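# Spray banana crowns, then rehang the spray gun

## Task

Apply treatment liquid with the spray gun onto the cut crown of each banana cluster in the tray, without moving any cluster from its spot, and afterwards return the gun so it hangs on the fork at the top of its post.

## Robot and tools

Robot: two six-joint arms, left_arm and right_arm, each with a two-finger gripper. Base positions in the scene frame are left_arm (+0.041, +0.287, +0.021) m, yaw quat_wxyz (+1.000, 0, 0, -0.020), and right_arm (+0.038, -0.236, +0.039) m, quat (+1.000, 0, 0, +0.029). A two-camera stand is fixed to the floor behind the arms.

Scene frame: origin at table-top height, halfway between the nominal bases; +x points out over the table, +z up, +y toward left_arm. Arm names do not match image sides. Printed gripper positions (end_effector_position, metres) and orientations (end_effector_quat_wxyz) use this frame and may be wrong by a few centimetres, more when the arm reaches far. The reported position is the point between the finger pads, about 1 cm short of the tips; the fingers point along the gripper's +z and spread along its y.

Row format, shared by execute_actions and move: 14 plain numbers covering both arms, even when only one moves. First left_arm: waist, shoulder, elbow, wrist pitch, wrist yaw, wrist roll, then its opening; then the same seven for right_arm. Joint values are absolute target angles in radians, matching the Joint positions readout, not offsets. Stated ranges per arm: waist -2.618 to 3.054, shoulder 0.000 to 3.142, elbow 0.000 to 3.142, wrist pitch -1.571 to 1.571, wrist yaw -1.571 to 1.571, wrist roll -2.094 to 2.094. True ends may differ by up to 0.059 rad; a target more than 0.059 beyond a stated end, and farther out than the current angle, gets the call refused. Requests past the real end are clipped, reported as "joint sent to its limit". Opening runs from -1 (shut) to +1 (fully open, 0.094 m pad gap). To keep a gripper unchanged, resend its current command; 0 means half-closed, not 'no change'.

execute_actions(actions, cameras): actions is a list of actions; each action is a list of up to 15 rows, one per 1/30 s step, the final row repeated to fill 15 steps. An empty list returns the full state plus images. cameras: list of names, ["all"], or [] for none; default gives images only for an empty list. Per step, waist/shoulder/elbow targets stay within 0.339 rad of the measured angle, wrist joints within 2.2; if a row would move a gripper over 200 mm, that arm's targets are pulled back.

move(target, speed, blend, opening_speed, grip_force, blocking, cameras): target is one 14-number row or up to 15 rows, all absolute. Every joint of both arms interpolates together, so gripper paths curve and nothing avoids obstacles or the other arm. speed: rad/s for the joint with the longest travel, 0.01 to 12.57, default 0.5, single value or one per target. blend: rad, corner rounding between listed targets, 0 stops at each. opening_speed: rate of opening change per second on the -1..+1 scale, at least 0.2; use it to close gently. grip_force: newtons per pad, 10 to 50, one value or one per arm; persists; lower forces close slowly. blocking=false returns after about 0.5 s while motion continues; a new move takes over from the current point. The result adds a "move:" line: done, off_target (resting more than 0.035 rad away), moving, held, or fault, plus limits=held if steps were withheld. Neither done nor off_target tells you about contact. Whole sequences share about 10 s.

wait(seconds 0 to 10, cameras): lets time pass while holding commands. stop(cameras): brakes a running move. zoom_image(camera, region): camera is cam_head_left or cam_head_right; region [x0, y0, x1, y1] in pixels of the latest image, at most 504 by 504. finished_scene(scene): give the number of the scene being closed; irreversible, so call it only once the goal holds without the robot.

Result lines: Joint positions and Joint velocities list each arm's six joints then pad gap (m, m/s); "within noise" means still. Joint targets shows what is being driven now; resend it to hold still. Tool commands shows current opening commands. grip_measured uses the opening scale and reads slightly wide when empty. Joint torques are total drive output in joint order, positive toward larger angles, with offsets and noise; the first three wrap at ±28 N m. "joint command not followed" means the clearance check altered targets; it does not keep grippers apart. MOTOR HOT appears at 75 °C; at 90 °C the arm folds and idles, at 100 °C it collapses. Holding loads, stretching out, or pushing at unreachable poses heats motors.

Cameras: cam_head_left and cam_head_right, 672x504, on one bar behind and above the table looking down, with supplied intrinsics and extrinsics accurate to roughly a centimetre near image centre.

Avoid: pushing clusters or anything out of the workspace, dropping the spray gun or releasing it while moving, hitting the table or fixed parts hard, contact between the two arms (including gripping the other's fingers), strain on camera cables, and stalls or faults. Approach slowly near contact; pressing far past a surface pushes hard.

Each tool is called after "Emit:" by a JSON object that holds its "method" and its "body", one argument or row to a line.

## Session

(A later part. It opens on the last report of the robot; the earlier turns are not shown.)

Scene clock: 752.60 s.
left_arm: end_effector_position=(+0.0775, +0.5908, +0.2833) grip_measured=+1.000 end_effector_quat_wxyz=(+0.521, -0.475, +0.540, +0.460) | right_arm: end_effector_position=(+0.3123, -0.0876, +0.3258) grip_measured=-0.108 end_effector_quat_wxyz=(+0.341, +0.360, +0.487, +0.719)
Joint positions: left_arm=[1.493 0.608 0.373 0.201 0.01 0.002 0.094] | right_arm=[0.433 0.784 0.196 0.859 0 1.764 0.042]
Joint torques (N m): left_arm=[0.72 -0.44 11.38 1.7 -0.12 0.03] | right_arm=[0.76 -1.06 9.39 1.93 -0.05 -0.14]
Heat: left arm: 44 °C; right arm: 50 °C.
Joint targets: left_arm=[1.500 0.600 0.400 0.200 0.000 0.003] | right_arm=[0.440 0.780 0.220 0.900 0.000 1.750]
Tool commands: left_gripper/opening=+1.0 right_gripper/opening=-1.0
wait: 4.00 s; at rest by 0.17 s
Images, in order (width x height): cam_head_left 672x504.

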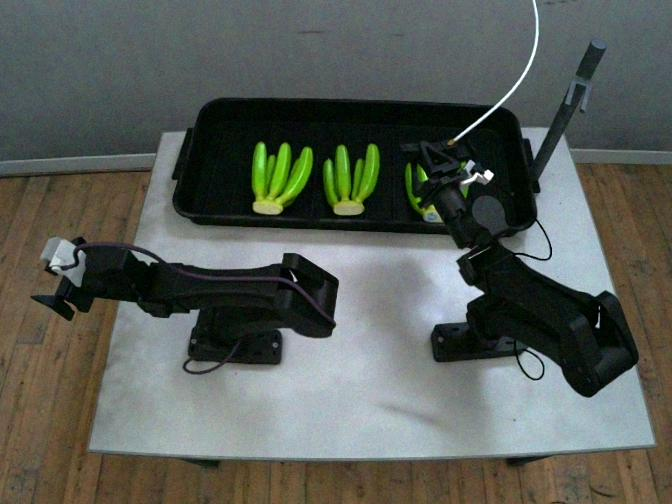

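Emit:
{"method": "move", "body": {
  "target": [1.5,0.6,0.4,0.2,0,0.003,1,1.15,0.78,0.22,0.9,0,1.75,-0.6],
  "speed": 1.0,
  "grip_force": 25,
  "cameras": ["cam_head_left"]
}}

Emit:
{"method": "zoom_image", "body": {
  "camera": "cam_head_left",
  "region": [400, 170, 480, 230]
}}

Emit:
{"method": "zoom_image", "body": {
  "camera": "cam_head_left",
  "region": [310, 170, 440, 260]
}}

Scene clock: 790.83 s.
left_arm: end_effector_position=(+0.0775, +0.5908, +0.2833) grip_measured=+1.000 end_effector_quat_wxyz=(+0.521, -0.475, +0.540, +0.460) | right_arm: end_effector_position=(+0.1495, +0.0556, +0.3259) grip_measured=-0.095 end_effector_quat_wxyz=(+0.070, +0.168, +0.581, +0.793)
Joint positions: left_arm=[1.493 0.608 0.373 0.201 0.01 0.002 0.094] | right_arm=[1.143 0.784 0.196 0.859 -0.001 1.764 0.043]
Joint torques (N m): left_arm=[0.68 -0.43 11.36 1.71 -0.11 0.05] | right_arm=[0.49 -1.05 9.25 1.92 -0.04 -0.14]
Heat: left arm: 44 °C; right arm: 51 °C.
Joint targets: left_arm=[1.500 0.600 0.400 0.200 0.000 0.003] | right_arm=[1.150 0.780 0.220 0.900 0.000 1.750]
grip_force (N): 25, 25
move: off_target (right_arm); right_arm: the wrist pitch is farthest, 0.041 rad from its target
Images, in order (width x height): cam_head_left 672x504.

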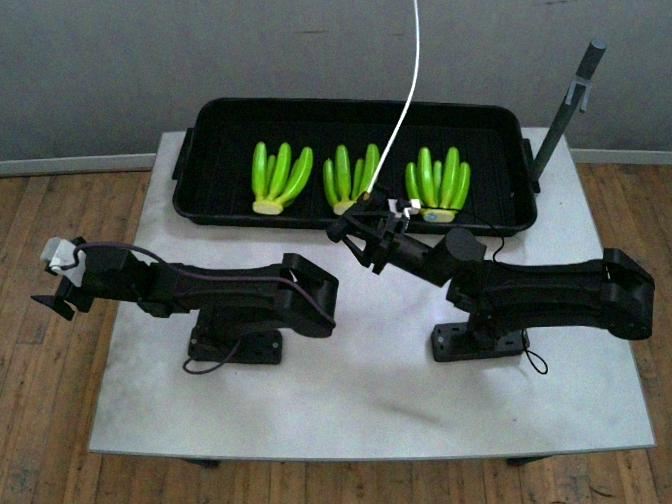

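Scaled by 6.300 from the camera's 672x504 image, which has a finer 960x720 frame.

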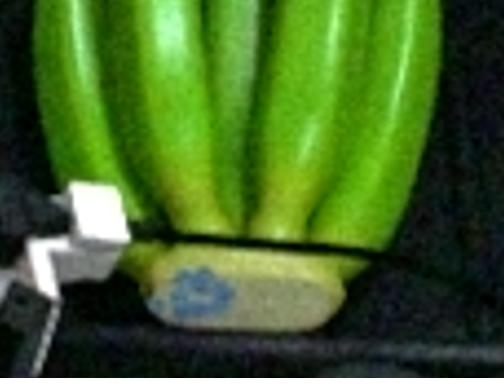

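Scaled by 3.877 from the camera's 672x504 image, which has a finer 960x720 frame.

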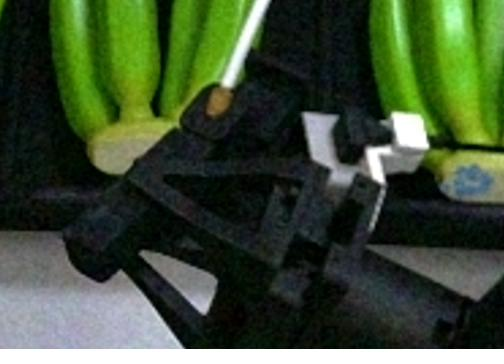

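Emit:
{"method": "move", "body": {
  "target": [
    [1.5,0.6,0.4,0.2,0,0.003,1,0.6,0.9,0.17,1.05,0,1.75,-0.6],
    [1.5,0.6,0.4,0.2,0,0.003,1,0.39,1.115,0.12,1.22,0,1.75,-1]
  ],
  "speed": [0.7,0.4],
  "blend": [0.1,0],
  "grip_force": 50,
  "cameras": []
}}

Emit:
{"method": "wait", "body": {
  "seconds": 5,
  "cameras": ["cam_head_left"]
}}

Emit:
{"method": "zoom_image", "body": {
  "camera": "cam_head_left",
  "region": [400, 110, 520, 230]
}}

Emit:
{"method": "move", "body": {
  "target": [1.5,0.6,0.4,0.2,0,0.003,1,1.15,0.78,0.22,0.9,0,1.75,-0.6],
  "speed": 1.0,
  "cameras": ["cam_head_left"]
}}

Emit:
{"method": "zoom_image", "body": {
  "camera": "cam_head_left",
  "region": [400, 170, 480, 230]
}}

Scene clock: 816.43 s.
left_arm: end_effector_position=(+0.0775, +0.5908, +0.2833) grip_measured=+1.000 end_effector_quat_wxyz=(+0.521, -0.475, +0.540, +0.460) | right_arm: end_effector_position=(+0.3384, -0.0872, +0.2714) grip_measured=-0.108 end_effector_quat_wxyz=(+0.343, +0.387, +0.505, +0.691)
Joint positions: left_arm=[1.493 0.608 0.373 0.201 0.01 0.002 0.094] | right_arm=[0.397 1.116 0.128 1.179 -0.001 1.764 0.042]
Joint torques (N m): left_arm=[0.76 -0.42 11.36 1.69 -0.11 0.05] | right_arm=[-0.43 -2.51 5.64 1.94 -0.04 -0.11]
Heat: left arm: 44 °C; right arm: 51 °C.
Joint targets: left_arm=[1.500 0.600 0.400 0.200 0.000 0.003] | right_arm=[0.390 1.115 0.120 1.220 0.000 1.750]
move: off_target (right_arm); target 2's new numbers were sent with right_arm's wrist pitch 0.041 rad from that target; right_arm: the wrist pitch is farthest, 0.041 rad from its target
No camera images: "cameras" was empty.

Scene clock: 821.43 s.
left_arm: end_effector_position=(+0.0775, +0.5908, +0.2833) grip_measured=+1.000 end_effector_quat_wxyz=(+0.521, -0.475, +0.540, +0.460) | right_arm: end_effector_position=(+0.3384, -0.0872, +0.2714) grip_measured=-0.108 end_effector_quat_wxyz=(+0.343, +0.387, +0.505, +0.691)
Joint positions: left_arm=[1.493 0.608 0.373 0.201 0.01 0.002 0.094] | right_arm=[0.397 1.116 0.128 1.179 -0.001 1.764 0.042]
Joint torques (N m): left_arm=[0.75 -0.43 11.4 1.69 -0.11 0.04] | right_arm=[-0.88 -2.3 5.59 1.98 -0.08 -0.16]
Heat: left arm: 44 °C; right arm: 52 °C.
Joint targets: left_arm=[1.500 0.600 0.400 0.200 0.000 0.003] | right_arm=[0.390 1.115 0.120 1.220 0.000 1.750]
Tool commands: left_gripper/opening=+1.0 right_gripper/opening=-1.0
wait: 5.00 s; at rest by 0.17 s
Images, in order (width x height): cam_head_left 672x504.

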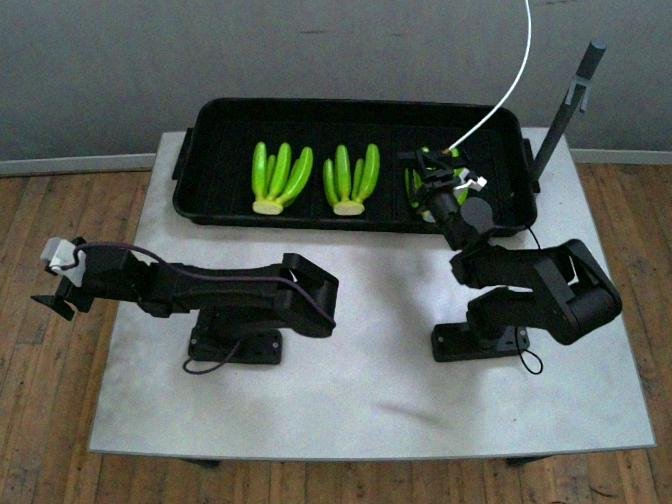

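Scaled by 4.200 from the camera's 672x504 image, which has a finer 960x720 frame.

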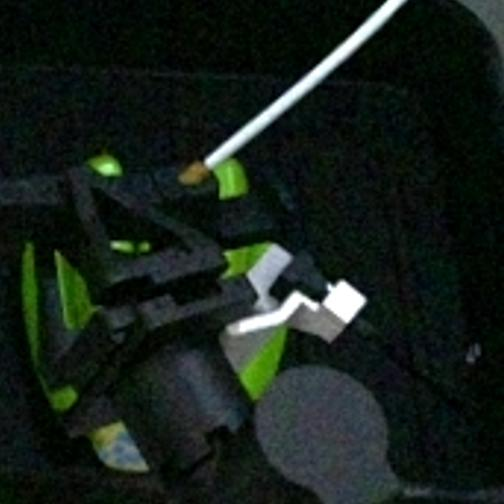

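Scene clock: 823.00 s.
left_arm: end_effector_position=(+0.0775, +0.5908, +0.2833) grip_measured=+1.000 end_effector_quat_wxyz=(+0.521, -0.475, +0.540, +0.460) | right_arm: end_effector_position=(+0.1497, +0.0563, +0.3206) grip_measured=-0.108 end_effector_quat_wxyz=(+0.070, +0.169, +0.584, +0.791)
Joint positions: left_arm=[1.493 0.608 0.373 0.201 0.01 0.002 0.094] | right_arm=[1.143 0.797 0.184 0.877 -0.001 1.764 0.042]
Joint torques (N m): left_arm=[0.75 -0.49 11.38 1.7 -0.11 0.05] | right_arm=[0.53 -2.44 10.3 1.77 -0.07 -0.14]
Heat: left arm: 44 °C; right arm: 52 °C.
Joint targets: left_arm=[1.500 0.600 0.400 0.200 0.000 0.003] | right_arm=[1.150 0.780 0.220 0.900 0.000 1.750]
move: off_target (right_arm); right_arm: the elbow is farthest, 0.036 rad from its target
Images, in order (width x height): cam_head_left 672x504.

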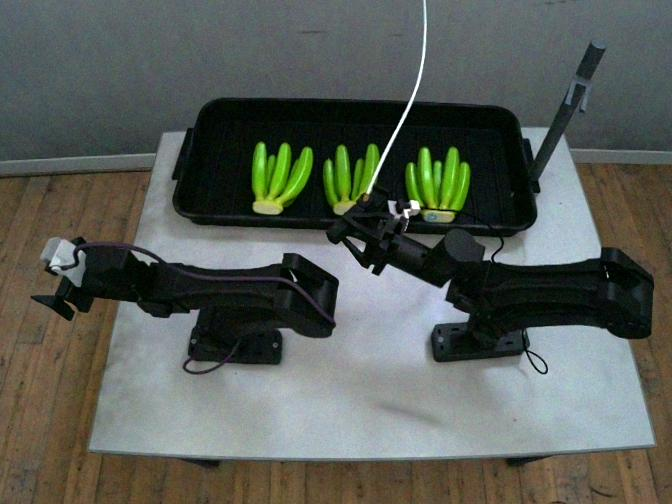

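Scaled by 6.300 from the camera's 672x504 image, which has a finer 960x720 frame.

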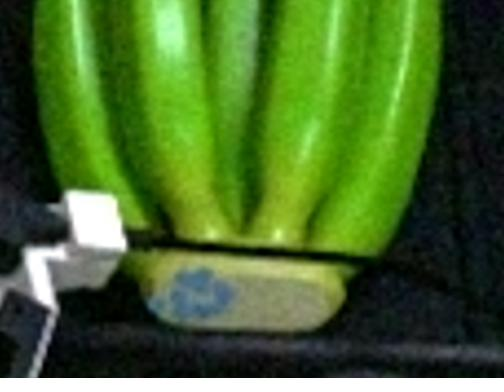

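Emit:
{"method": "move", "body": {
  "target": [
    [1.5,0.6,0.4,0.2,0,0.003,1,0.6,0.9,0.17,1.05,0,1.75,-0.07],
    [1.5,0.6,0.4,0.2,0,0.003,1,0.39,1.115,0.12,1.22,0,1.75,-0.07]
  ],
  "speed": [0.7,0.4],
  "blend": [0.1,0],
  "grip_force": 50,
  "cameras": []
}}

Emit:
{"method": "move", "body": {
  "target": [1.5,0.6,0.4,0.2,0,0.003,1,0.39,1.115,0.12,1.22,0,1.75,-1],
  "cameras": []
}}

Emit:
{"method": "wait", "body": {
  "seconds": 5,
  "cameras": ["cam_head_left"]
}}

Emit:
{"method": "move", "body": {
  "target": [1.5,0.6,0.4,0.2,0,0.003,1,1.15,0.78,0.22,0.9,0,1.75,-0.07],
  "speed": 1.0,
  "cameras": ["cam_head_left"]
}}

Emit:
{"method": "zoom_image", "body": {
  "camera": "cam_head_left",
  "region": [400, 170, 480, 230]
}}

Scene clock: 840.77 s.
left_arm: end_effector_position=(+0.0775, +0.5908, +0.2833) grip_measured=+1.000 end_effector_quat_wxyz=(+0.521, -0.475, +0.540, +0.460) | right_arm: end_effector_position=(+0.3384, -0.0873, +0.2714) grip_measured=-0.063 end_effector_quat_wxyz=(+0.343, +0.387, +0.505, +0.691)
Joint positions: left_arm=[1.493 0.608 0.373 0.201 0.01 0.002 0.094] | right_arm=[0.397 1.116 0.128 1.179 -0.001 1.764 0.044]
Joint torques (N m): left_arm=[0.75 -0.36 11.36 1.7 -0.13 0.05] | right_arm=[-0.64 -2.39 5.49 1.96 -0.03 -0.15]
Heat: left arm: 44 °C; right arm: 53 °C.
Joint targets: left_arm=[1.500 0.600 0.400 0.200 0.000 0.003] | right_arm=[0.390 1.115 0.120 1.220 0.000 1.750]
move: off_target (right_arm); right_arm: the wrist pitch is farthest, 0.041 rad from its target
No camera images: "cameras" was empty.

Scene clock: 841.27 s.
left_arm: end_effector_position=(+0.0775, +0.5908, +0.2833) grip_measured=+1.000 end_effector_quat_wxyz=(+0.521, -0.475, +0.540, +0.460) | right_arm: end_effector_position=(+0.3384, -0.0873, +0.2716) grip_measured=-0.122 end_effector_quat_wxyz=(+0.343, +0.387, +0.505, +0.691)
Joint positions: left_arm=[1.493 0.608 0.373 0.201 0.01 0.002 0.094] | right_arm=[0.397 1.116 0.128 1.18 -0.001 1.765 0.041]
Joint torques (N m): left_arm=[0.69 -0.51 11.3 1.71 -0.12 0.03] | right_arm=[-0.64 -2.29 5.48 2 0 -0.14]
Heat: left arm: 44 °C; right arm: 53 °C.
Joint targets: left_arm=[1.500 0.600 0.400 0.200 0.000 0.003] | right_arm=[0.390 1.115 0.120 1.220 0.000 1.750]
move: off_target (right_arm); right_arm: the wrist pitch is farthest, 0.040 rad from its target
No camera images: "cameras" was empty.

Scene clock: 846.27 s.
left_arm: end_effector_position=(+0.0775, +0.5908, +0.2833) grip_measured=+1.000 end_effector_quat_wxyz=(+0.521, -0.475, +0.540, +0.460) | right_arm: end_effector_position=(+0.3384, -0.0873, +0.2716) grip_measured=-0.118 end_effector_quat_wxyz=(+0.343, +0.387, +0.505, +0.691)
Joint positions: left_arm=[1.493 0.608 0.373 0.201 0.01 0.002 0.094] | right_arm=[0.397 1.116 0.128 1.18 -0.001 1.765 0.041]
Joint torques (N m): left_arm=[0.73 -0.43 11.38 1.68 -0.11 0.02] | right_arm=[-0.44 -2.44 5.65 2 0.01 -0.1]
Heat: left arm: 44 °C; right arm: 53 °C.
Joint targets: left_arm=[1.500 0.600 0.400 0.200 0.000 0.003] | right_arm=[0.390 1.115 0.120 1.220 0.000 1.750]
Tool commands: left_gripper/opening=+1.0 right_gripper/opening=-1.0
wait: 5.00 s; at rest by 0.17 s
Images, in order (width x height): cam_head_left 672x504.

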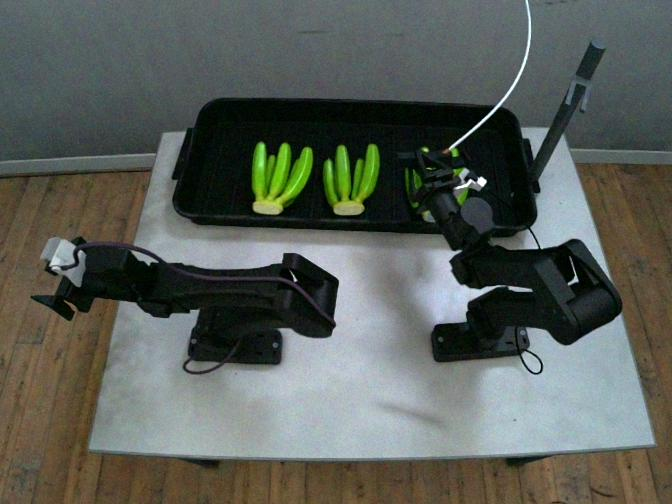

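Scene clock: 847.83 s.
left_arm: end_effector_position=(+0.0775, +0.5908, +0.2833) grip_measured=+1.000 end_effector_quat_wxyz=(+0.521, -0.475, +0.540, +0.460) | right_arm: end_effector_position=(+0.1497, +0.0562, +0.3207) grip_measured=-0.063 end_effector_quat_wxyz=(+0.069, +0.169, +0.584, +0.791)
Joint positions: left_arm=[1.493 0.608 0.373 0.201 0.01 0.002 0.094] | right_arm=[1.143 0.797 0.184 0.877 -0.001 1.765 0.044]
Joint torques (N m): left_arm=[0.66 -0.4 11.33 1.72 -0.12 0.04] | right_arm=[0.66 -2.44 10.21 1.71 -0.03 -0.18]
Heat: left arm: 44 °C; right arm: 53 °C.
Joint targets: left_arm=[1.500 0.600 0.400 0.200 0.000 0.003] | right_arm=[1.150 0.780 0.220 0.900 0.000 1.750]
move: off_target (right_arm); right_arm: the elbow is farthest, 0.036 rad from its target
Images, in order (width x height): cam_head_left 672x504.

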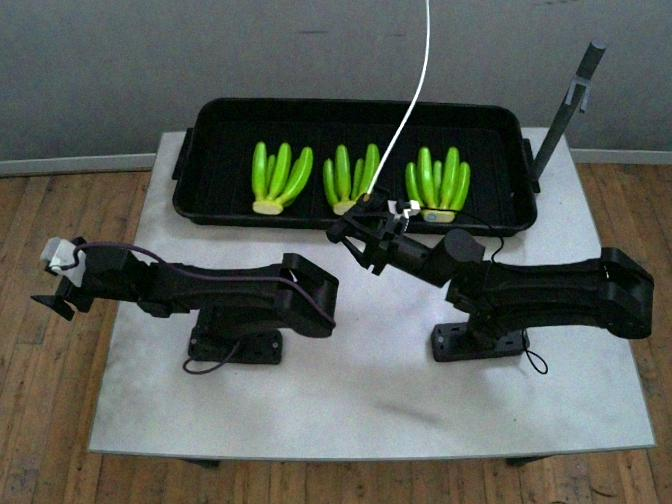

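Scaled by 6.300 from the camera's 672x504 image, which has a finer 960x720 frame.

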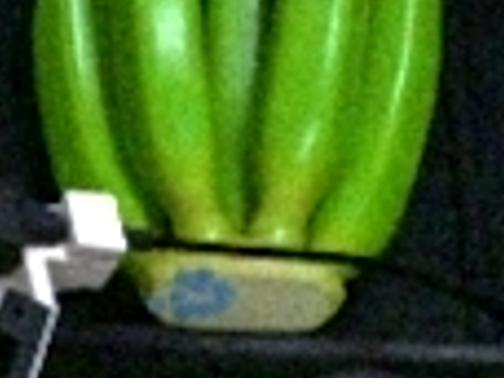

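Emit:
{"method": "move", "body": {
  "target": [
    [1.5,0.6,0.4,0.2,0,0.003,1,0.5,0.9,0.17,1.05,0,1.75,-0.07],
    [1.5,0.6,0.4,0.2,0,0.003,1,0.31,1.129,0.128,1.22,0,1.75,-0.07]
  ],
  "speed": [0.7,0.4],
  "blend": [0.1,0],
  "cameras": []
}}

Emit:
{"method": "move", "body": {
  "target": [
    [1.5,0.6,0.4,0.2,0,0.003,1,0.31,1.129,0.128,1.22,0,1.75,-1],
    [1.5,0.6,0.4,0.2,0,0.003,1,0.22,1.11,0.116,1.21,0,1.75,-1]
  ],
  "speed": 0.05,
  "cameras": ["cam_head_left"]
}}

Emit:
{"method": "zoom_image", "body": {
  "camera": "cam_head_left",
  "region": [400, 170, 480, 230]
}}

Scene clock: 867.80 s.
left_arm: end_effector_position=(+0.0775, +0.5908, +0.2833) grip_measured=+1.000 end_effector_quat_wxyz=(+0.521, -0.475, +0.540, +0.460) | right_arm: end_effector_position=(+0.3517, -0.1108, +0.2705) grip_measured=-0.064 end_effector_quat_wxyz=(+0.369, +0.409, +0.491, +0.675)
Joint positions: left_arm=[1.493 0.608 0.373 0.201 0.01 0.002 0.094] | right_arm=[0.317 1.13 0.136 1.179 -0.001 1.765 0.044]
Joint torques (N m): left_arm=[0.72 -0.39 11.37 1.72 -0.11 0.04] | right_arm=[-0.51 -2.44 5.53 1.97 -0.03 -0.14]
Heat: left arm: 44 °C; right arm: 54 °C.
Joint targets: left_arm=[1.500 0.600 0.400 0.200 0.000 0.003] | right_arm=[0.310 1.129 0.128 1.220 0.000 1.750]
move: off_target (right_arm); right_arm: the wrist pitch is farthest, 0.041 rad from its target
No camera images: "cameras" was empty.

Scene clock: 870.37 s.
left_arm: end_effector_position=(+0.0775, +0.5908, +0.2833) grip_measured=+1.000 end_effector_quat_wxyz=(+0.521, -0.475, +0.540, +0.460) | right_arm: end_effector_position=(+0.3603, -0.1394, +0.2667) grip_measured=-0.119 end_effector_quat_wxyz=(+0.397, +0.432, +0.474, +0.656)
Joint positions: left_arm=[1.493 0.608 0.373 0.201 0.01 0.002 0.094] | right_arm=[0.228 1.13 0.127 1.18 -0.001 1.765 0.041]
Joint torques (N m): left_arm=[0.73 -0.38 11.37 1.71 -0.11 0.06] | right_arm=[-0.81 -4.11 5.22 1.87 -0.04 -0.11]
Heat: left arm: 44 °C; right arm: 54 °C.
Joint targets: left_arm=[1.500 0.600 0.400 0.200 0.000 0.003] | right_arm=[0.220 1.110 0.116 1.210 0.000 1.750]
move: done
Images, in order (width x height): cam_head_left 672x504.

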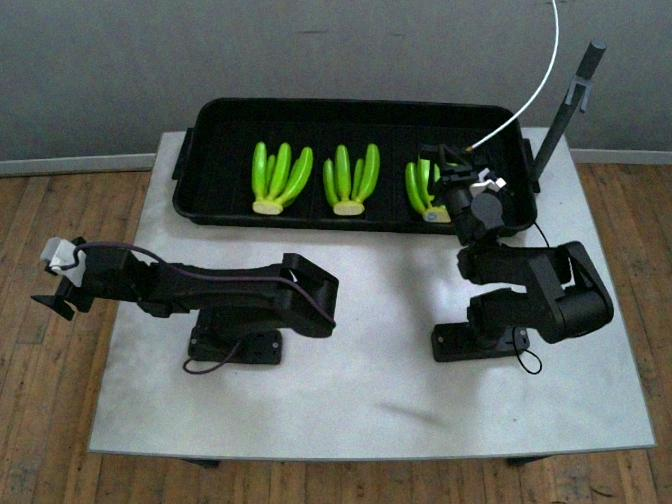

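Scaled by 6.300 from the camera's 672x504 image, which has a finer 960x720 frame.

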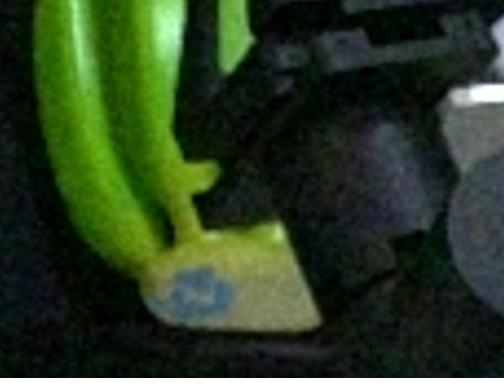

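Emit:
{"method": "move", "body": {
  "target": [
    [1.5,0.6,0.4,0.2,0,0.003,1,0.371,1.224,0.17,1.29,0,1.75,-1],
    [1.5,0.6,0.4,0.2,0,0.003,1,0.371,1.40,0.28,1.37,0,1.75,-1]
  ],
  "speed": [0.2,0.05],
  "cameras": ["cam_head_left"]
}}

Emit:
{"method": "zoom_image", "body": {
  "camera": "cam_head_left",
  "region": [400, 170, 480, 230]
}}

Emit:
{"method": "move", "body": {
  "target": [1.5,0.6,0.4,0.2,0,0.003,1,1.15,0.78,0.22,0.9,0,1.75,-1],
  "speed": 0.8,
  "cameras": ["cam_head_left"]
}}

Emit:
{"method": "zoom_image", "body": {
  "camera": "cam_head_left",
  "region": [400, 170, 480, 230]
}}

Scene clock: 925.20 s.
left_arm: end_effector_position=(+0.0775, +0.5908, +0.2833) grip_measured=+1.000 end_effector_quat_wxyz=(+0.521, -0.475, +0.540, +0.460) | right_arm: end_effector_position=(+0.3803, -0.0806, +0.2647) grip_measured=-0.119 end_effector_quat_wxyz=(+0.353, +0.398, +0.501, +0.683)
Joint positions: left_arm=[1.493 0.608 0.373 0.201 0.01 0.002 0.094] | right_arm=[0.364 1.395 0.248 1.329 -0.001 1.765 0.041]
Joint torques (N m): left_arm=[0.65 -0.36 11.41 1.73 -0.15 0.05] | right_arm=[0.76 -3.93 8.13 2.04 -0.03 -0.18]
Heat: left arm: 44 °C; right arm: 54 °C.
Joint targets: left_arm=[1.500 0.600 0.400 0.200 0.000 0.003] | right_arm=[0.371 1.400 0.280 1.370 0.000 1.750]
move: off_target (right_arm); right_arm: the wrist pitch is farthest, 0.041 rad from its target
Images, in order (width x height): cam_head_left 672x504.

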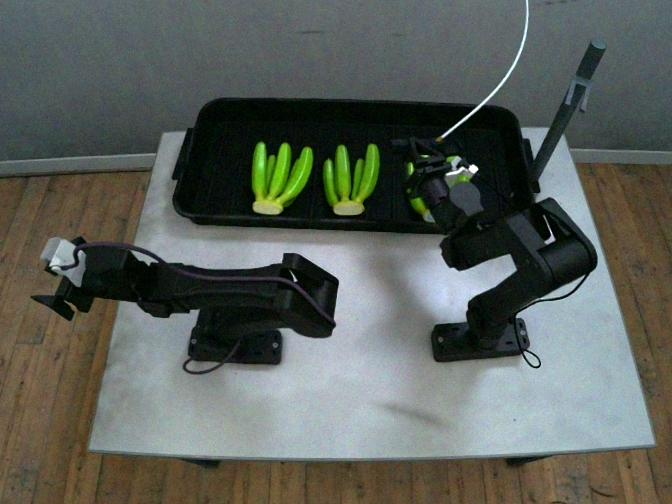

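Scaled by 6.300 from the camera's 672x504 image, which has a finer 960x720 frame.

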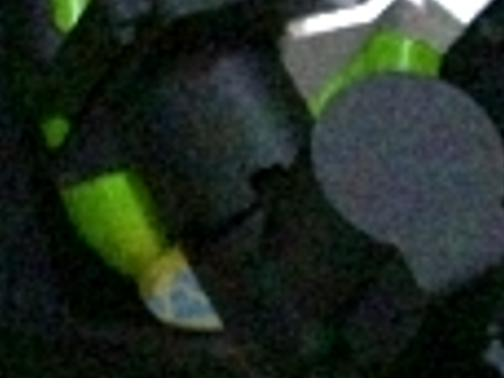

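Scene clock: 927.00 s.
left_arm: end_effector_position=(+0.0775, +0.5908, +0.2833) grip_measured=+1.000 end_effector_quat_wxyz=(+0.521, -0.475, +0.540, +0.460) | right_arm: end_effector_position=(+0.1501, +0.0568, +0.3442) grip_measured=-0.118 end_effector_quat_wxyz=(+0.071, +0.164, +0.565, +0.806)
Joint positions: left_arm=[1.493 0.608 0.373 0.201 0.01 0.002 0.094] | right_arm=[1.143 0.796 0.234 0.877 0 1.765 0.041]
Joint torques (N m): left_arm=[0.75 -0.38 11.34 1.71 -0.11 0.04] | right_arm=[0.53 -2.37 6.15 1.75 -0.03 -0.16]
Heat: left arm: 44 °C; right arm: 54 °C.
Joint targets: left_arm=[1.500 0.600 0.400 0.200 0.000 0.003] | right_arm=[1.150 0.780 0.220 0.900 0.000 1.750]
move: done
Images, in order (width x height): cam_head_left 672x504.

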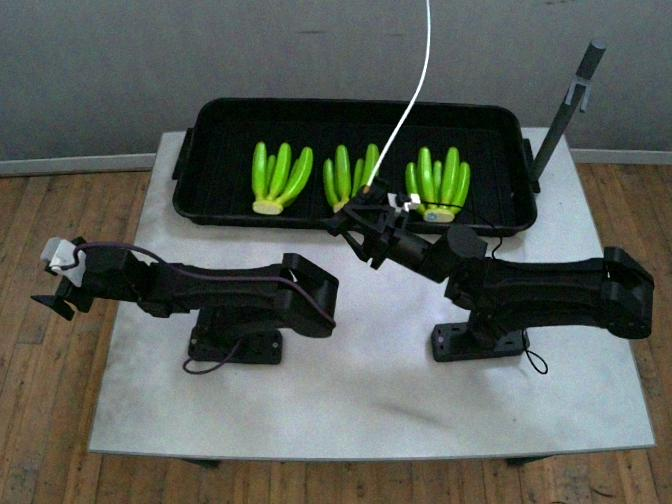

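Scaled by 6.300 from the camera's 672x504 image, which has a finer 960x720 frame.

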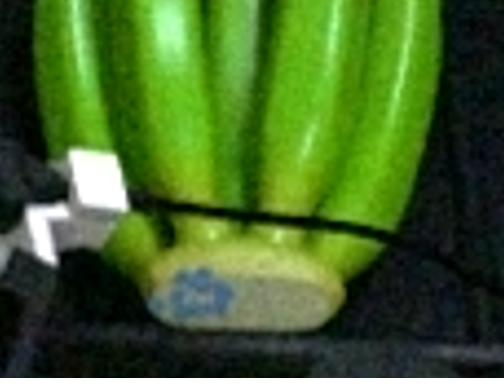

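Emit:
{"method": "wait", "body": {
  "seconds": 0,
  "cameras": ["cam_head_left","cam_head_right"]
}}

Emit:
{"method": "zoom_image", "body": {
  "camera": "cam_head_left",
  "region": [310, 160, 430, 280]
}}

Emit:
{"method": "zoom_image", "body": {
  "camera": "cam_head_right",
  "region": [310, 160, 430, 280]
}}

Scene clock: 933.67 s.
left_arm: end_effector_position=(+0.0775, +0.5908, +0.2833) grip_measured=+1.000 end_effector_quat_wxyz=(+0.521, -0.475, +0.540, +0.460) | right_arm: end_effector_position=(+0.1501, +0.0568, +0.3441) grip_measured=-0.118 end_effector_quat_wxyz=(+0.071, +0.164, +0.565, +0.806)
Joint positions: left_arm=[1.493 0.608 0.373 0.201 0.01 0.002 0.094] | right_arm=[1.143 0.796 0.234 0.876 0 1.765 0.041]
Joint torques (N m): left_arm=[0.72 -0.43 11.38 1.71 -0.13 0.04] | right_arm=[0.65 -2.15 6.17 1.71 -0.07 -0.11]
Heat: left arm: 44 °C; right arm: 54 °C.
Joint targets: left_arm=[1.500 0.600 0.400 0.200 0.000 0.003] | right_arm=[1.150 0.780 0.220 0.900 0.000 1.750]
Tool commands: left_gripper/opening=+1.0 right_gripper/opening=-1.0

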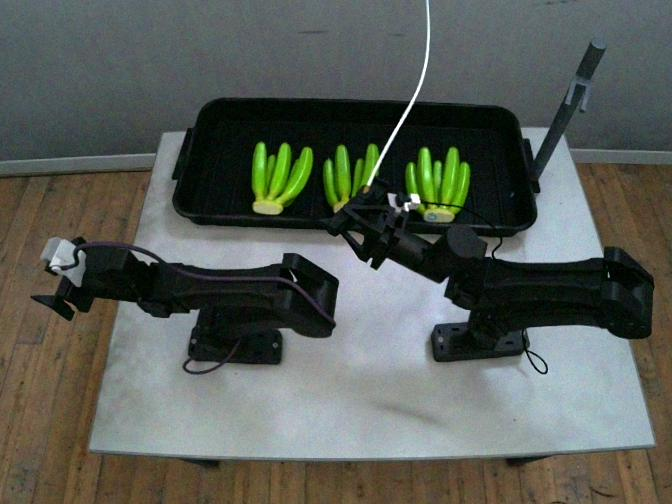

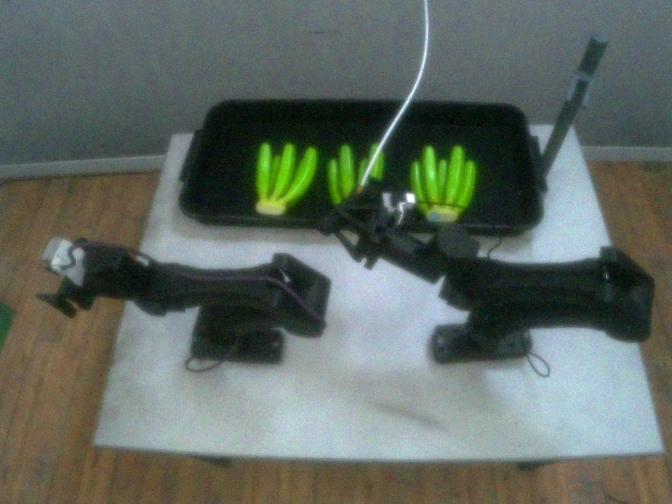

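Scaled by 4.200 from the camera's 672x504 image, which has a finer 960x720 frame.

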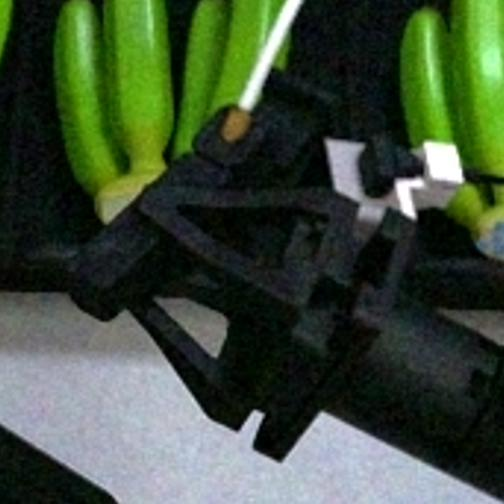

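Scaled by 4.200 from the camera's 672x504 image, which has a finer 960x720 frame.

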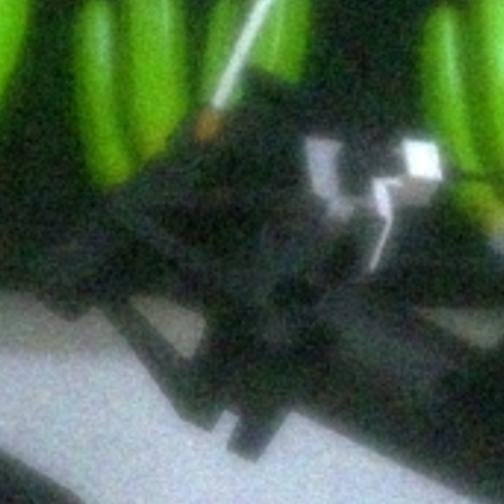

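Emit:
{"method": "move", "body": {
  "target": [
    [1.5,0.6,0.4,0.2,0,0.003,1,0.5,1.2,0.17,1.29,0,1.75,-1],
    [1.5,0.6,0.4,0.2,0,0.003,1,0.2,1.28,0.2,1.31,0,1.75,-1],
    [1.5,0.6,0.4,0.2,0,0.003,1,0.2,1.38,0.26,1.36,0,1.75,-1],
    [1.5,0.6,0.4,0.2,0,0.003,1,0.48,1.42,0.29,1.38,0,1.75,-1]
  ],
  "speed": [0.4,0.1,0.1,0.1],
  "blend": [0.02,0.02,0.02,0],
  "cameras": []
}}

Emit:
{"method": "move", "body": {
  "target": [1.5,0.6,0.4,0.2,0,0.003,1,1.15,0.85,0.22,0.97,0,1.75,-1],
  "speed": 0.7,
  "cameras": ["cam_head_left"]
}}

Emit:
{"method": "zoom_image", "body": {
  "camera": "cam_head_left",
  "region": [400, 170, 480, 230]
}}

Scene clock: 988.63 s.
left_arm: end_effector_position=(+0.0775, +0.5908, +0.2833) grip_measured=+1.000 end_effector_quat_wxyz=(+0.521, -0.475, +0.540, +0.460) | right_arm: end_effector_position=(+0.3643, -0.0429, +0.2644) grip_measured=-0.118 end_effector_quat_wxyz=(+0.316, +0.370, +0.521, +0.701)
Joint positions: left_arm=[1.493 0.608 0.373 0.201 0.01 0.002 0.094] | right_arm=[0.473 1.414 0.258 1.339 0 1.765 0.041]
Joint torques (N m): left_arm=[0.73 -0.38 11.36 1.71 -0.13 0.05] | right_arm=[0.54 -3.86 8.1 1.99 0 -0.13]
Heat: left arm: 44 °C; right arm: 54 °C.
Joint targets: left_arm=[1.500 0.600 0.400 0.200 0.000 0.003] | right_arm=[0.480 1.420 0.290 1.380 0.000 1.750]
move: off_target (right_arm); right_arm: the wrist pitch is farthest, 0.041 rad from its target
No camera images: "cameras" was empty.

Scene clock: 990.37 s.
left_arm: end_effector_position=(+0.0775, +0.5908, +0.2833) grip_measured=+1.000 end_effector_quat_wxyz=(+0.521, -0.475, +0.540, +0.460) | right_arm: end_effector_position=(+0.1528, +0.0638, +0.3400) grip_measured=-0.118 end_effector_quat_wxyz=(+0.071, +0.164, +0.565, +0.806)
Joint positions: left_arm=[1.493 0.608 0.373 0.201 0.01 0.002 0.094] | right_arm=[1.143 0.867 0.234 0.946 0 1.765 0.041]
Joint torques (N m): left_arm=[0.68 -0.43 11.36 1.7 -0.11 0.03] | right_arm=[0.58 -2.74 6 1.73 -0.04 -0.14]
Heat: left arm: 44 °C; right arm: 54 °C.
Joint targets: left_arm=[1.500 0.600 0.400 0.200 0.000 0.003] | right_arm=[1.150 0.850 0.220 0.970 0.000 1.750]
move: done
Images, in order (width x height): cam_head_left 672x504.

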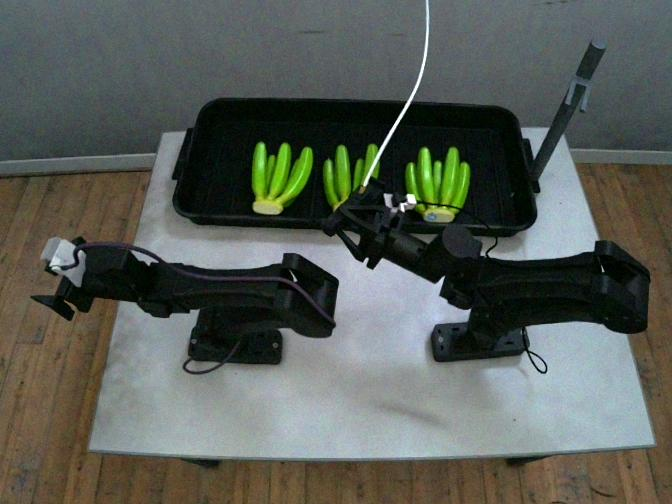

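Scaled by 6.300 from the camera's 672x504 image, which has a finer 960x720 frame.

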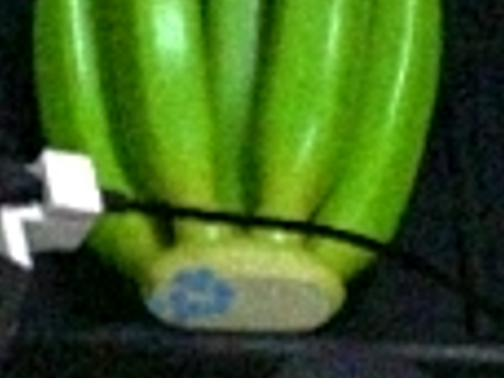

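Emit:
{"method": "zoom_image", "body": {
  "camera": "cam_head_left",
  "region": [418, 202, 460, 226]
}}

Scaled by 12.000 from the camera's 672x504 image, which has a finer 960x720 frame.

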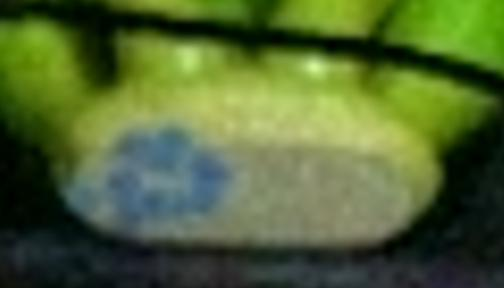

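Emit:
{"method": "move", "body": {
  "target": [
    [1.5,0.6,0.4,0.2,0,0.003,1,0.37,1.25,0.18,1.30,0,1.75,-1],
    [1.5,0.6,0.4,0.2,0,0.003,1,0.37,1.4,0.28,1.37,0,1.75,-1],
    [1.5,0.6,0.4,0.2,0,0.003,1,0.37,1.6,0.45,1.41,0,1.75,-1]
  ],
  "speed": [0.5,0.05,0.05],
  "blend": [0,0.02,0],
  "cameras": []
}}

Emit:
{"method": "move", "body": {
  "target": [1.5,0.6,0.4,0.2,0,0.003,1,1.15,0.85,0.22,0.97,0,1.75,-1],
  "speed": 0.7,
  "cameras": ["cam_head_left"]
}}

Emit:
{"method": "zoom_image", "body": {
  "camera": "cam_head_left",
  "region": [418, 202, 460, 226]
}}

Scene clock: 1028.80 s.
left_arm: end_effector_position=(+0.0775, +0.5908, +0.2833) grip_measured=+1.000 end_effector_quat_wxyz=(+0.521, -0.475, +0.540, +0.460) | right_arm: end_effector_position=(+0.4201, -0.0575, +0.2681) grip_measured=-0.118 end_effector_quat_wxyz=(+0.351, +0.392, +0.499, +0.688)
Joint positions: left_arm=[1.493 0.608 0.373 0.201 0.01 0.002 0.094] | right_arm=[0.376 1.591 0.419 1.368 0.001 1.765 0.041]
Joint torques (N m): left_arm=[0.65 -0.43 11.3 1.71 -0.11 0.02] | right_arm=[-0.53 -5.34 8.02 2 -0.02 -0.12]
Heat: left arm: 44 °C; right arm: 53 °C.
Joint targets: left_arm=[1.500 0.600 0.400 0.200 0.000 0.003] | right_arm=[0.370 1.600 0.450 1.410 0.000 1.750]
move: off_target (right_arm); right_arm: the wrist pitch is farthest, 0.042 rad from its target
No camera images: "cameras" was empty.

Scene clock: 1030.67 s.
left_arm: end_effector_position=(+0.0775, +0.5908, +0.2833) grip_measured=+1.000 end_effector_quat_wxyz=(+0.521, -0.475, +0.540, +0.460) | right_arm: end_effector_position=(+0.1529, +0.0638, +0.3389) grip_measured=-0.118 end_effector_quat_wxyz=(+0.071, +0.164, +0.566, +0.805)
Joint positions: left_arm=[1.493 0.608 0.373 0.201 0.01 0.002 0.094] | right_arm=[1.143 0.867 0.231 0.947 0 1.765 0.041]
Joint torques (N m): left_arm=[0.7 -0.32 11.3 1.72 -0.11 0.02] | right_arm=[0.51 -2.89 6.28 1.69 -0.06 -0.17]
Heat: left arm: 44 °C; right arm: 53 °C.
Joint targets: left_arm=[1.500 0.600 0.400 0.200 0.000 0.003] | right_arm=[1.150 0.850 0.220 0.970 0.000 1.750]
move: done
Images, in order (width x height): cam_head_left 672x504.

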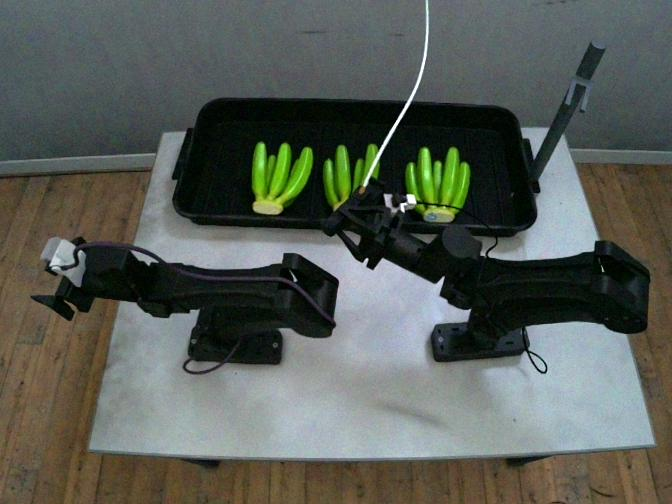

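Scaled by 12.000 from the camera's 672x504 image, which has a finer 960x720 frame.

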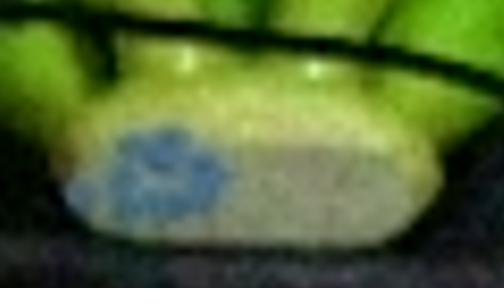

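Emit:
{"method": "move", "body": {
  "target": [
    [1.5,0.6,0.4,0.2,0,0.003,1,0.3,0.78,0.22,0.8,0,1.2,-1],
    [1.5,0.6,0.4,0.2,0,0.003,1,0.1,0.8,0.25,0.8,0,0.3,-1]
  ],
  "speed": 0.7,
  "blend": [0.2,0],
  "cameras": ["cam_head_left","cam_head_right"]
}}

Emit:
{"method": "zoom_image", "body": {
  "camera": "cam_head_left",
  "region": [400, 80, 540, 220]
}}

Emit:
{"method": "zoom_image", "body": {
  "camera": "cam_head_right",
  "region": [400, 80, 540, 220]
}}

Scene clock: 1054.90 s.
left_arm: end_effector_position=(+0.0775, +0.5908, +0.2833) grip_measured=+1.000 end_effector_quat_wxyz=(+0.521, -0.475, +0.540, +0.460) | right_arm: end_effector_position=(+0.3541, -0.1818, +0.3164) grip_measured=-0.118 end_effector_quat_wxyz=(+0.753, +0.047, +0.630, +0.185)
Joint positions: left_arm=[1.493 0.608 0.373 0.201 0.01 0.002 0.094] | right_arm=[0.107 0.803 0.231 0.775 0 0.316 0.041]
Joint torques (N m): left_arm=[0.75 -0.46 11.32 1.7 -0.11 0.03] | right_arm=[-0.38 -1.26 8.92 1.82 -0.04 -0.15]
Motor temperatures (°C): left_arm=[27 27 36 44 26 26 26] | right_arm=[27 26 44 52 29 24 33]
Heat: left arm: 44 °C; right arm: 52 °C.
Joint targets: left_arm=[1.500 0.600 0.400 0.200 0.000 0.003] | right_arm=[0.100 0.800 0.250 0.800 0.000 0.300]
move: done

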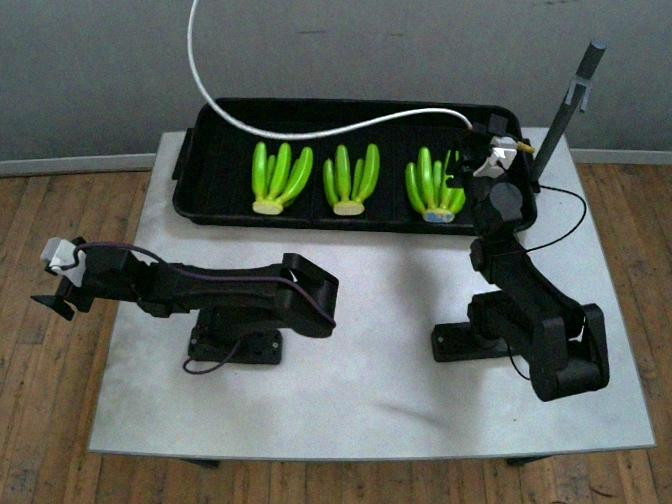

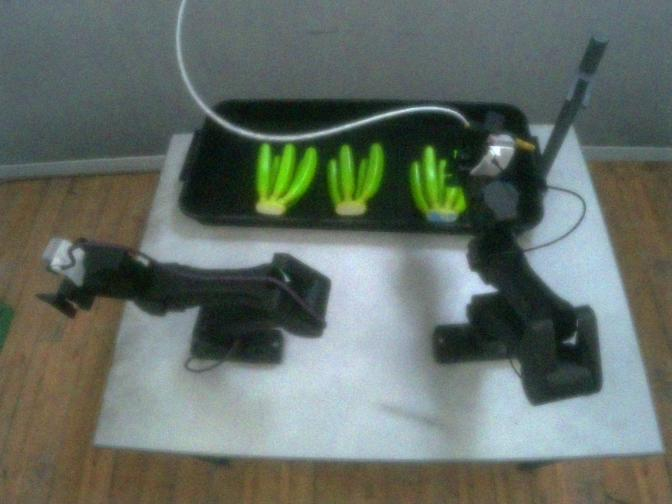

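Scaled by 3.600 from the camera's 672x504 image, which has a finer 960x720 frame.

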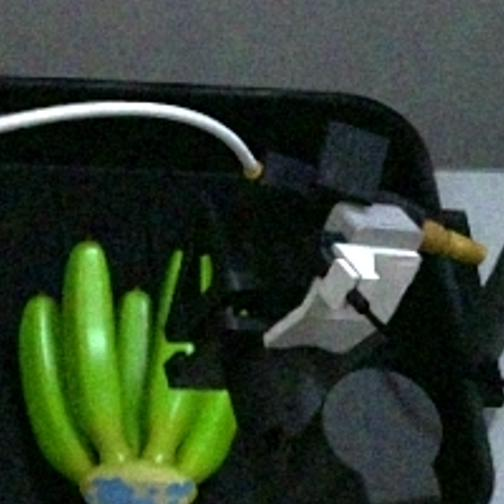

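Scaled by 3.600 from the camera's 672x504 image, which has a finer 960x720 frame.

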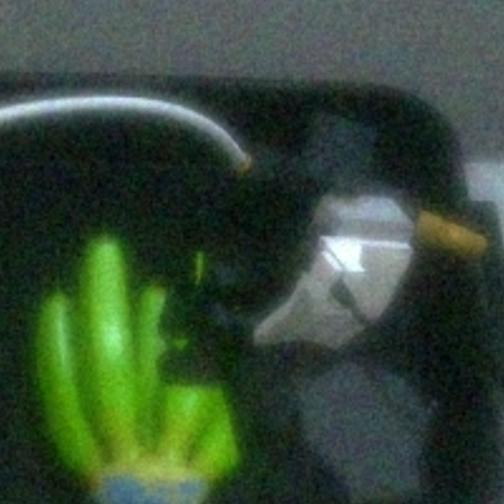

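Emit:
{"method": "zoom_image", "body": {
  "camera": "cam_head_left",
  "region": [410, 190, 470, 230]
}}

Scaled by 8.400 from the camera's 672x504 image, which has a finer 960x720 frame.

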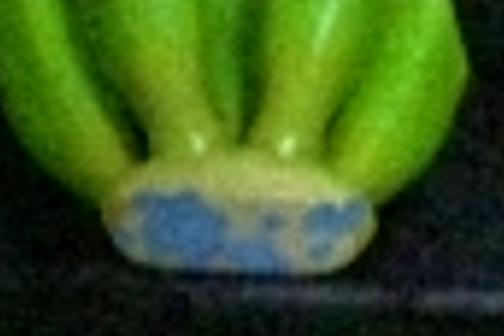

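Emit:
{"method": "move", "body": {
  "target": [
    [1.5,0.6,0.4,0.2,0,0.003,1,0.333,1.08,0.19,1.23,0,1.6,-1],
    [1.5,0.6,0.4,0.2,0,0.003,1,0.333,1.27,0.27,1.34,0,1.6,-1]
  ],
  "speed": [0.7,0.06],
  "cameras": []
}}

Emit:
{"method": "move", "body": {
  "target": [1.5,0.6,0.4,0.2,0,0.003,1,1.15,0.85,0.22,0.97,0,1.6,-1],
  "speed": 0.8,
  "cameras": ["cam_head_left"]
}}

Emit:
{"method": "zoom_image", "body": {
  "camera": "cam_head_left",
  "region": [410, 190, 470, 230]
}}

Emit:
{"method": "zoom_image", "body": {
  "camera": "cam_head_left",
  "region": [310, 180, 380, 230]
}}

Scene clock: 1112.97 s.
left_arm: end_effector_position=(+0.0775, +0.5908, +0.2833) grip_measured=+1.000 end_effector_quat_wxyz=(+0.521, -0.475, +0.540, +0.460) | right_arm: end_effector_position=(+0.3715, -0.1000, +0.2970) grip_measured=-0.118 end_effector_quat_wxyz=(+0.432, +0.349, +0.496, +0.668)
Joint positions: left_arm=[1.493 0.608 0.373 0.201 0.01 0.002 0.094] | right_arm=[0.325 1.267 0.236 1.299 0 1.611 0.041]
Joint torques (N m): left_arm=[0.7 -0.43 11.32 1.71 -0.14 0.04] | right_arm=[0.84 -3.32 8.79 1.93 -0.04 -0.1]
Heat: left arm: 44 °C; right arm: 52 °C.
Joint targets: left_arm=[1.500 0.600 0.400 0.200 0.000 0.003] | right_arm=[0.333 1.270 0.270 1.340 0.000 1.600]
move: off_target (right_arm); right_arm: the wrist pitch is farthest, 0.041 rad from its target
No camera images: "cameras" was empty.

Scene clock: 1114.77 s.
left_arm: end_effector_position=(+0.0775, +0.5908, +0.2833) grip_measured=+1.000 end_effector_quat_wxyz=(+0.521, -0.475, +0.540, +0.460) | right_arm: end_effector_position=(+0.1528, +0.0640, +0.3410) grip_measured=-0.118 end_effector_quat_wxyz=(+0.132, +0.120, +0.575, +0.799)
Joint positions: left_arm=[1.493 0.608 0.373 0.201 0.01 0.002 0.094] | right_arm=[1.143 0.868 0.236 0.948 0 1.613 0.041]
Joint torques (N m): left_arm=[0.72 -0.35 11.38 1.72 -0.11 0.03] | right_arm=[0.51 -2.92 5.86 1.72 -0.05 -0.09]
Heat: left arm: 44 °C; right arm: 52 °C.
Joint targets: left_arm=[1.500 0.600 0.400 0.200 0.000 0.003] | right_arm=[1.150 0.850 0.220 0.970 0.000 1.600]
move: done
Images, in order (width x height): cam_head_left 672x504.

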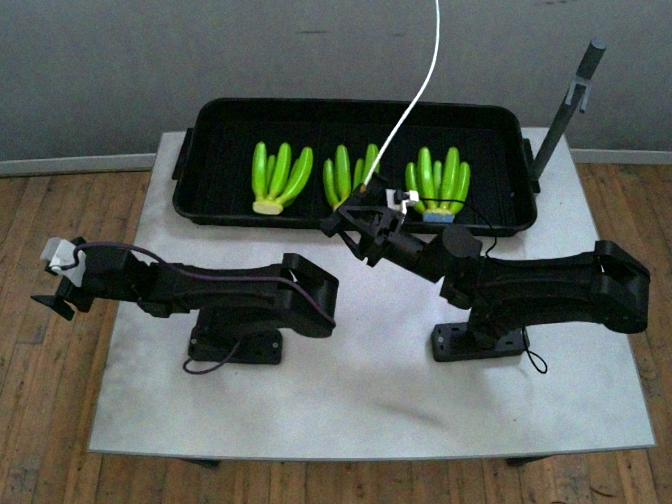

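Scaled by 8.400 from the camera's 672x504 image, which has a finer 960x720 frame.

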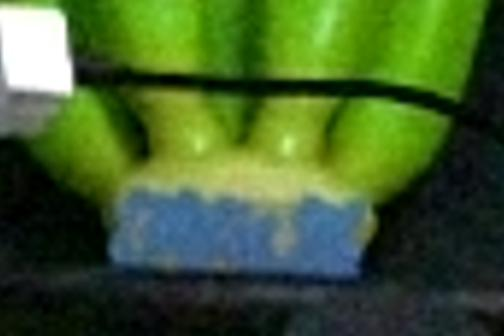

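Scaled by 7.200 from the camera's 672x504 image, which has a finer 960x720 frame.

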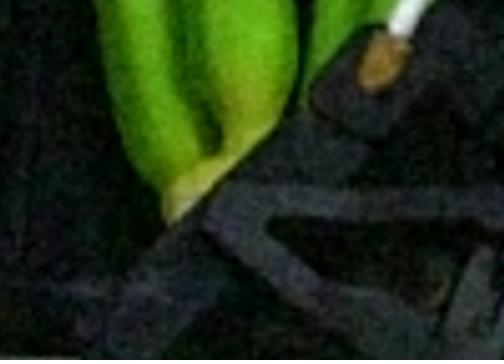

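Emit:
{"method": "move", "body": {
  "target": [
    [1.5,0.6,0.4,0.2,0,0.003,1,0.727,1.69,0.62,1.385,0,1.6,-1],
    [1.5,0.6,0.4,0.2,0,0.003,1,0.82,1.81,0.775,1.355,0,1.6,-1],
    [1.5,0.6,0.4,0.2,0,0.003,1,0.82,1.85,0.83,1.34,0,1.6,-1],
    [1.5,0.6,0.4,0.2,0,0.003,1,0.727,1.725,0.665,1.38,0,1.6,-1],
    [1.5,0.6,0.4,0.2,0,0.003,1,0.727,1.65,0.575,1.39,0,1.6,-1],
    [1.5,0.6,0.4,0.2,0,0.003,1,0.82,1.77,0.725,1.365,0,1.6,-1]
  ],
  "speed": [0.7,0.15,0.15,0.15,0.15,0.15],
  "blend": [0.03,0.03,0.03,0.03,0.03,0],
  "cameras": ["cam_head_left"]
}}

Emit:
{"method": "zoom_image", "body": {
  "camera": "cam_head_left",
  "region": [310, 180, 380, 230]
}}

Scene clock: 1147.83 s.
left_arm: end_effector_position=(+0.0775, +0.5908, +0.2833) grip_measured=+1.000 end_effector_quat_wxyz=(+0.521, -0.475, +0.540, +0.460) | right_arm: end_effector_position=(+0.3470, +0.1336, +0.3003) grip_measured=-0.118 end_effector_quat_wxyz=(+0.257, +0.219, +0.562, +0.755)
Joint positions: left_arm=[1.493 0.608 0.373 0.201 0.01 0.002 0.094] | right_arm=[0.814 1.758 0.693 1.341 0.002 1.614 0.041]
Joint torques (N m): left_arm=[0.7 -0.49 11.45 1.71 -0.13 0.04] | right_arm=[0.66 -7.3 8.43 1.73 -0.07 -0.15]
Heat: left arm: 44 °C; right arm: 52 °C.
Joint targets: left_arm=[1.500 0.600 0.400 0.200 0.000 0.003] | right_arm=[0.820 1.770 0.725 1.365 0.000 1.600]
move: done; blend cut to 0.0275 rad at target 2, 0.0275 rad at target 3
Images, in order (width x height): cam_head_left 672x504.

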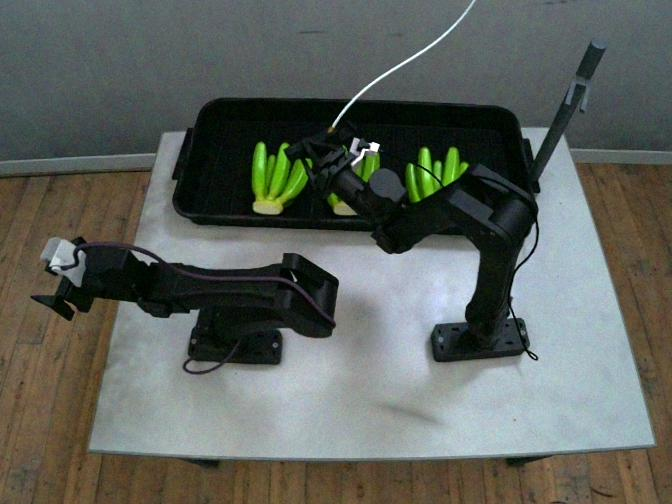

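Scaled by 7.200 from the camera's 672x504 image, which has a finer 960x720 frame.

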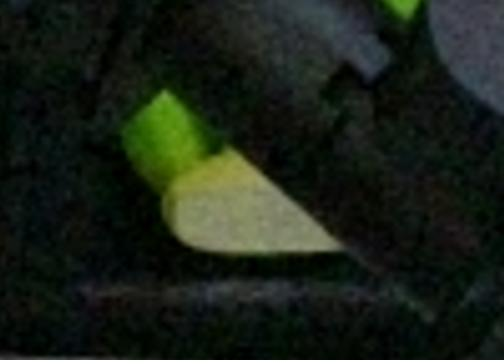

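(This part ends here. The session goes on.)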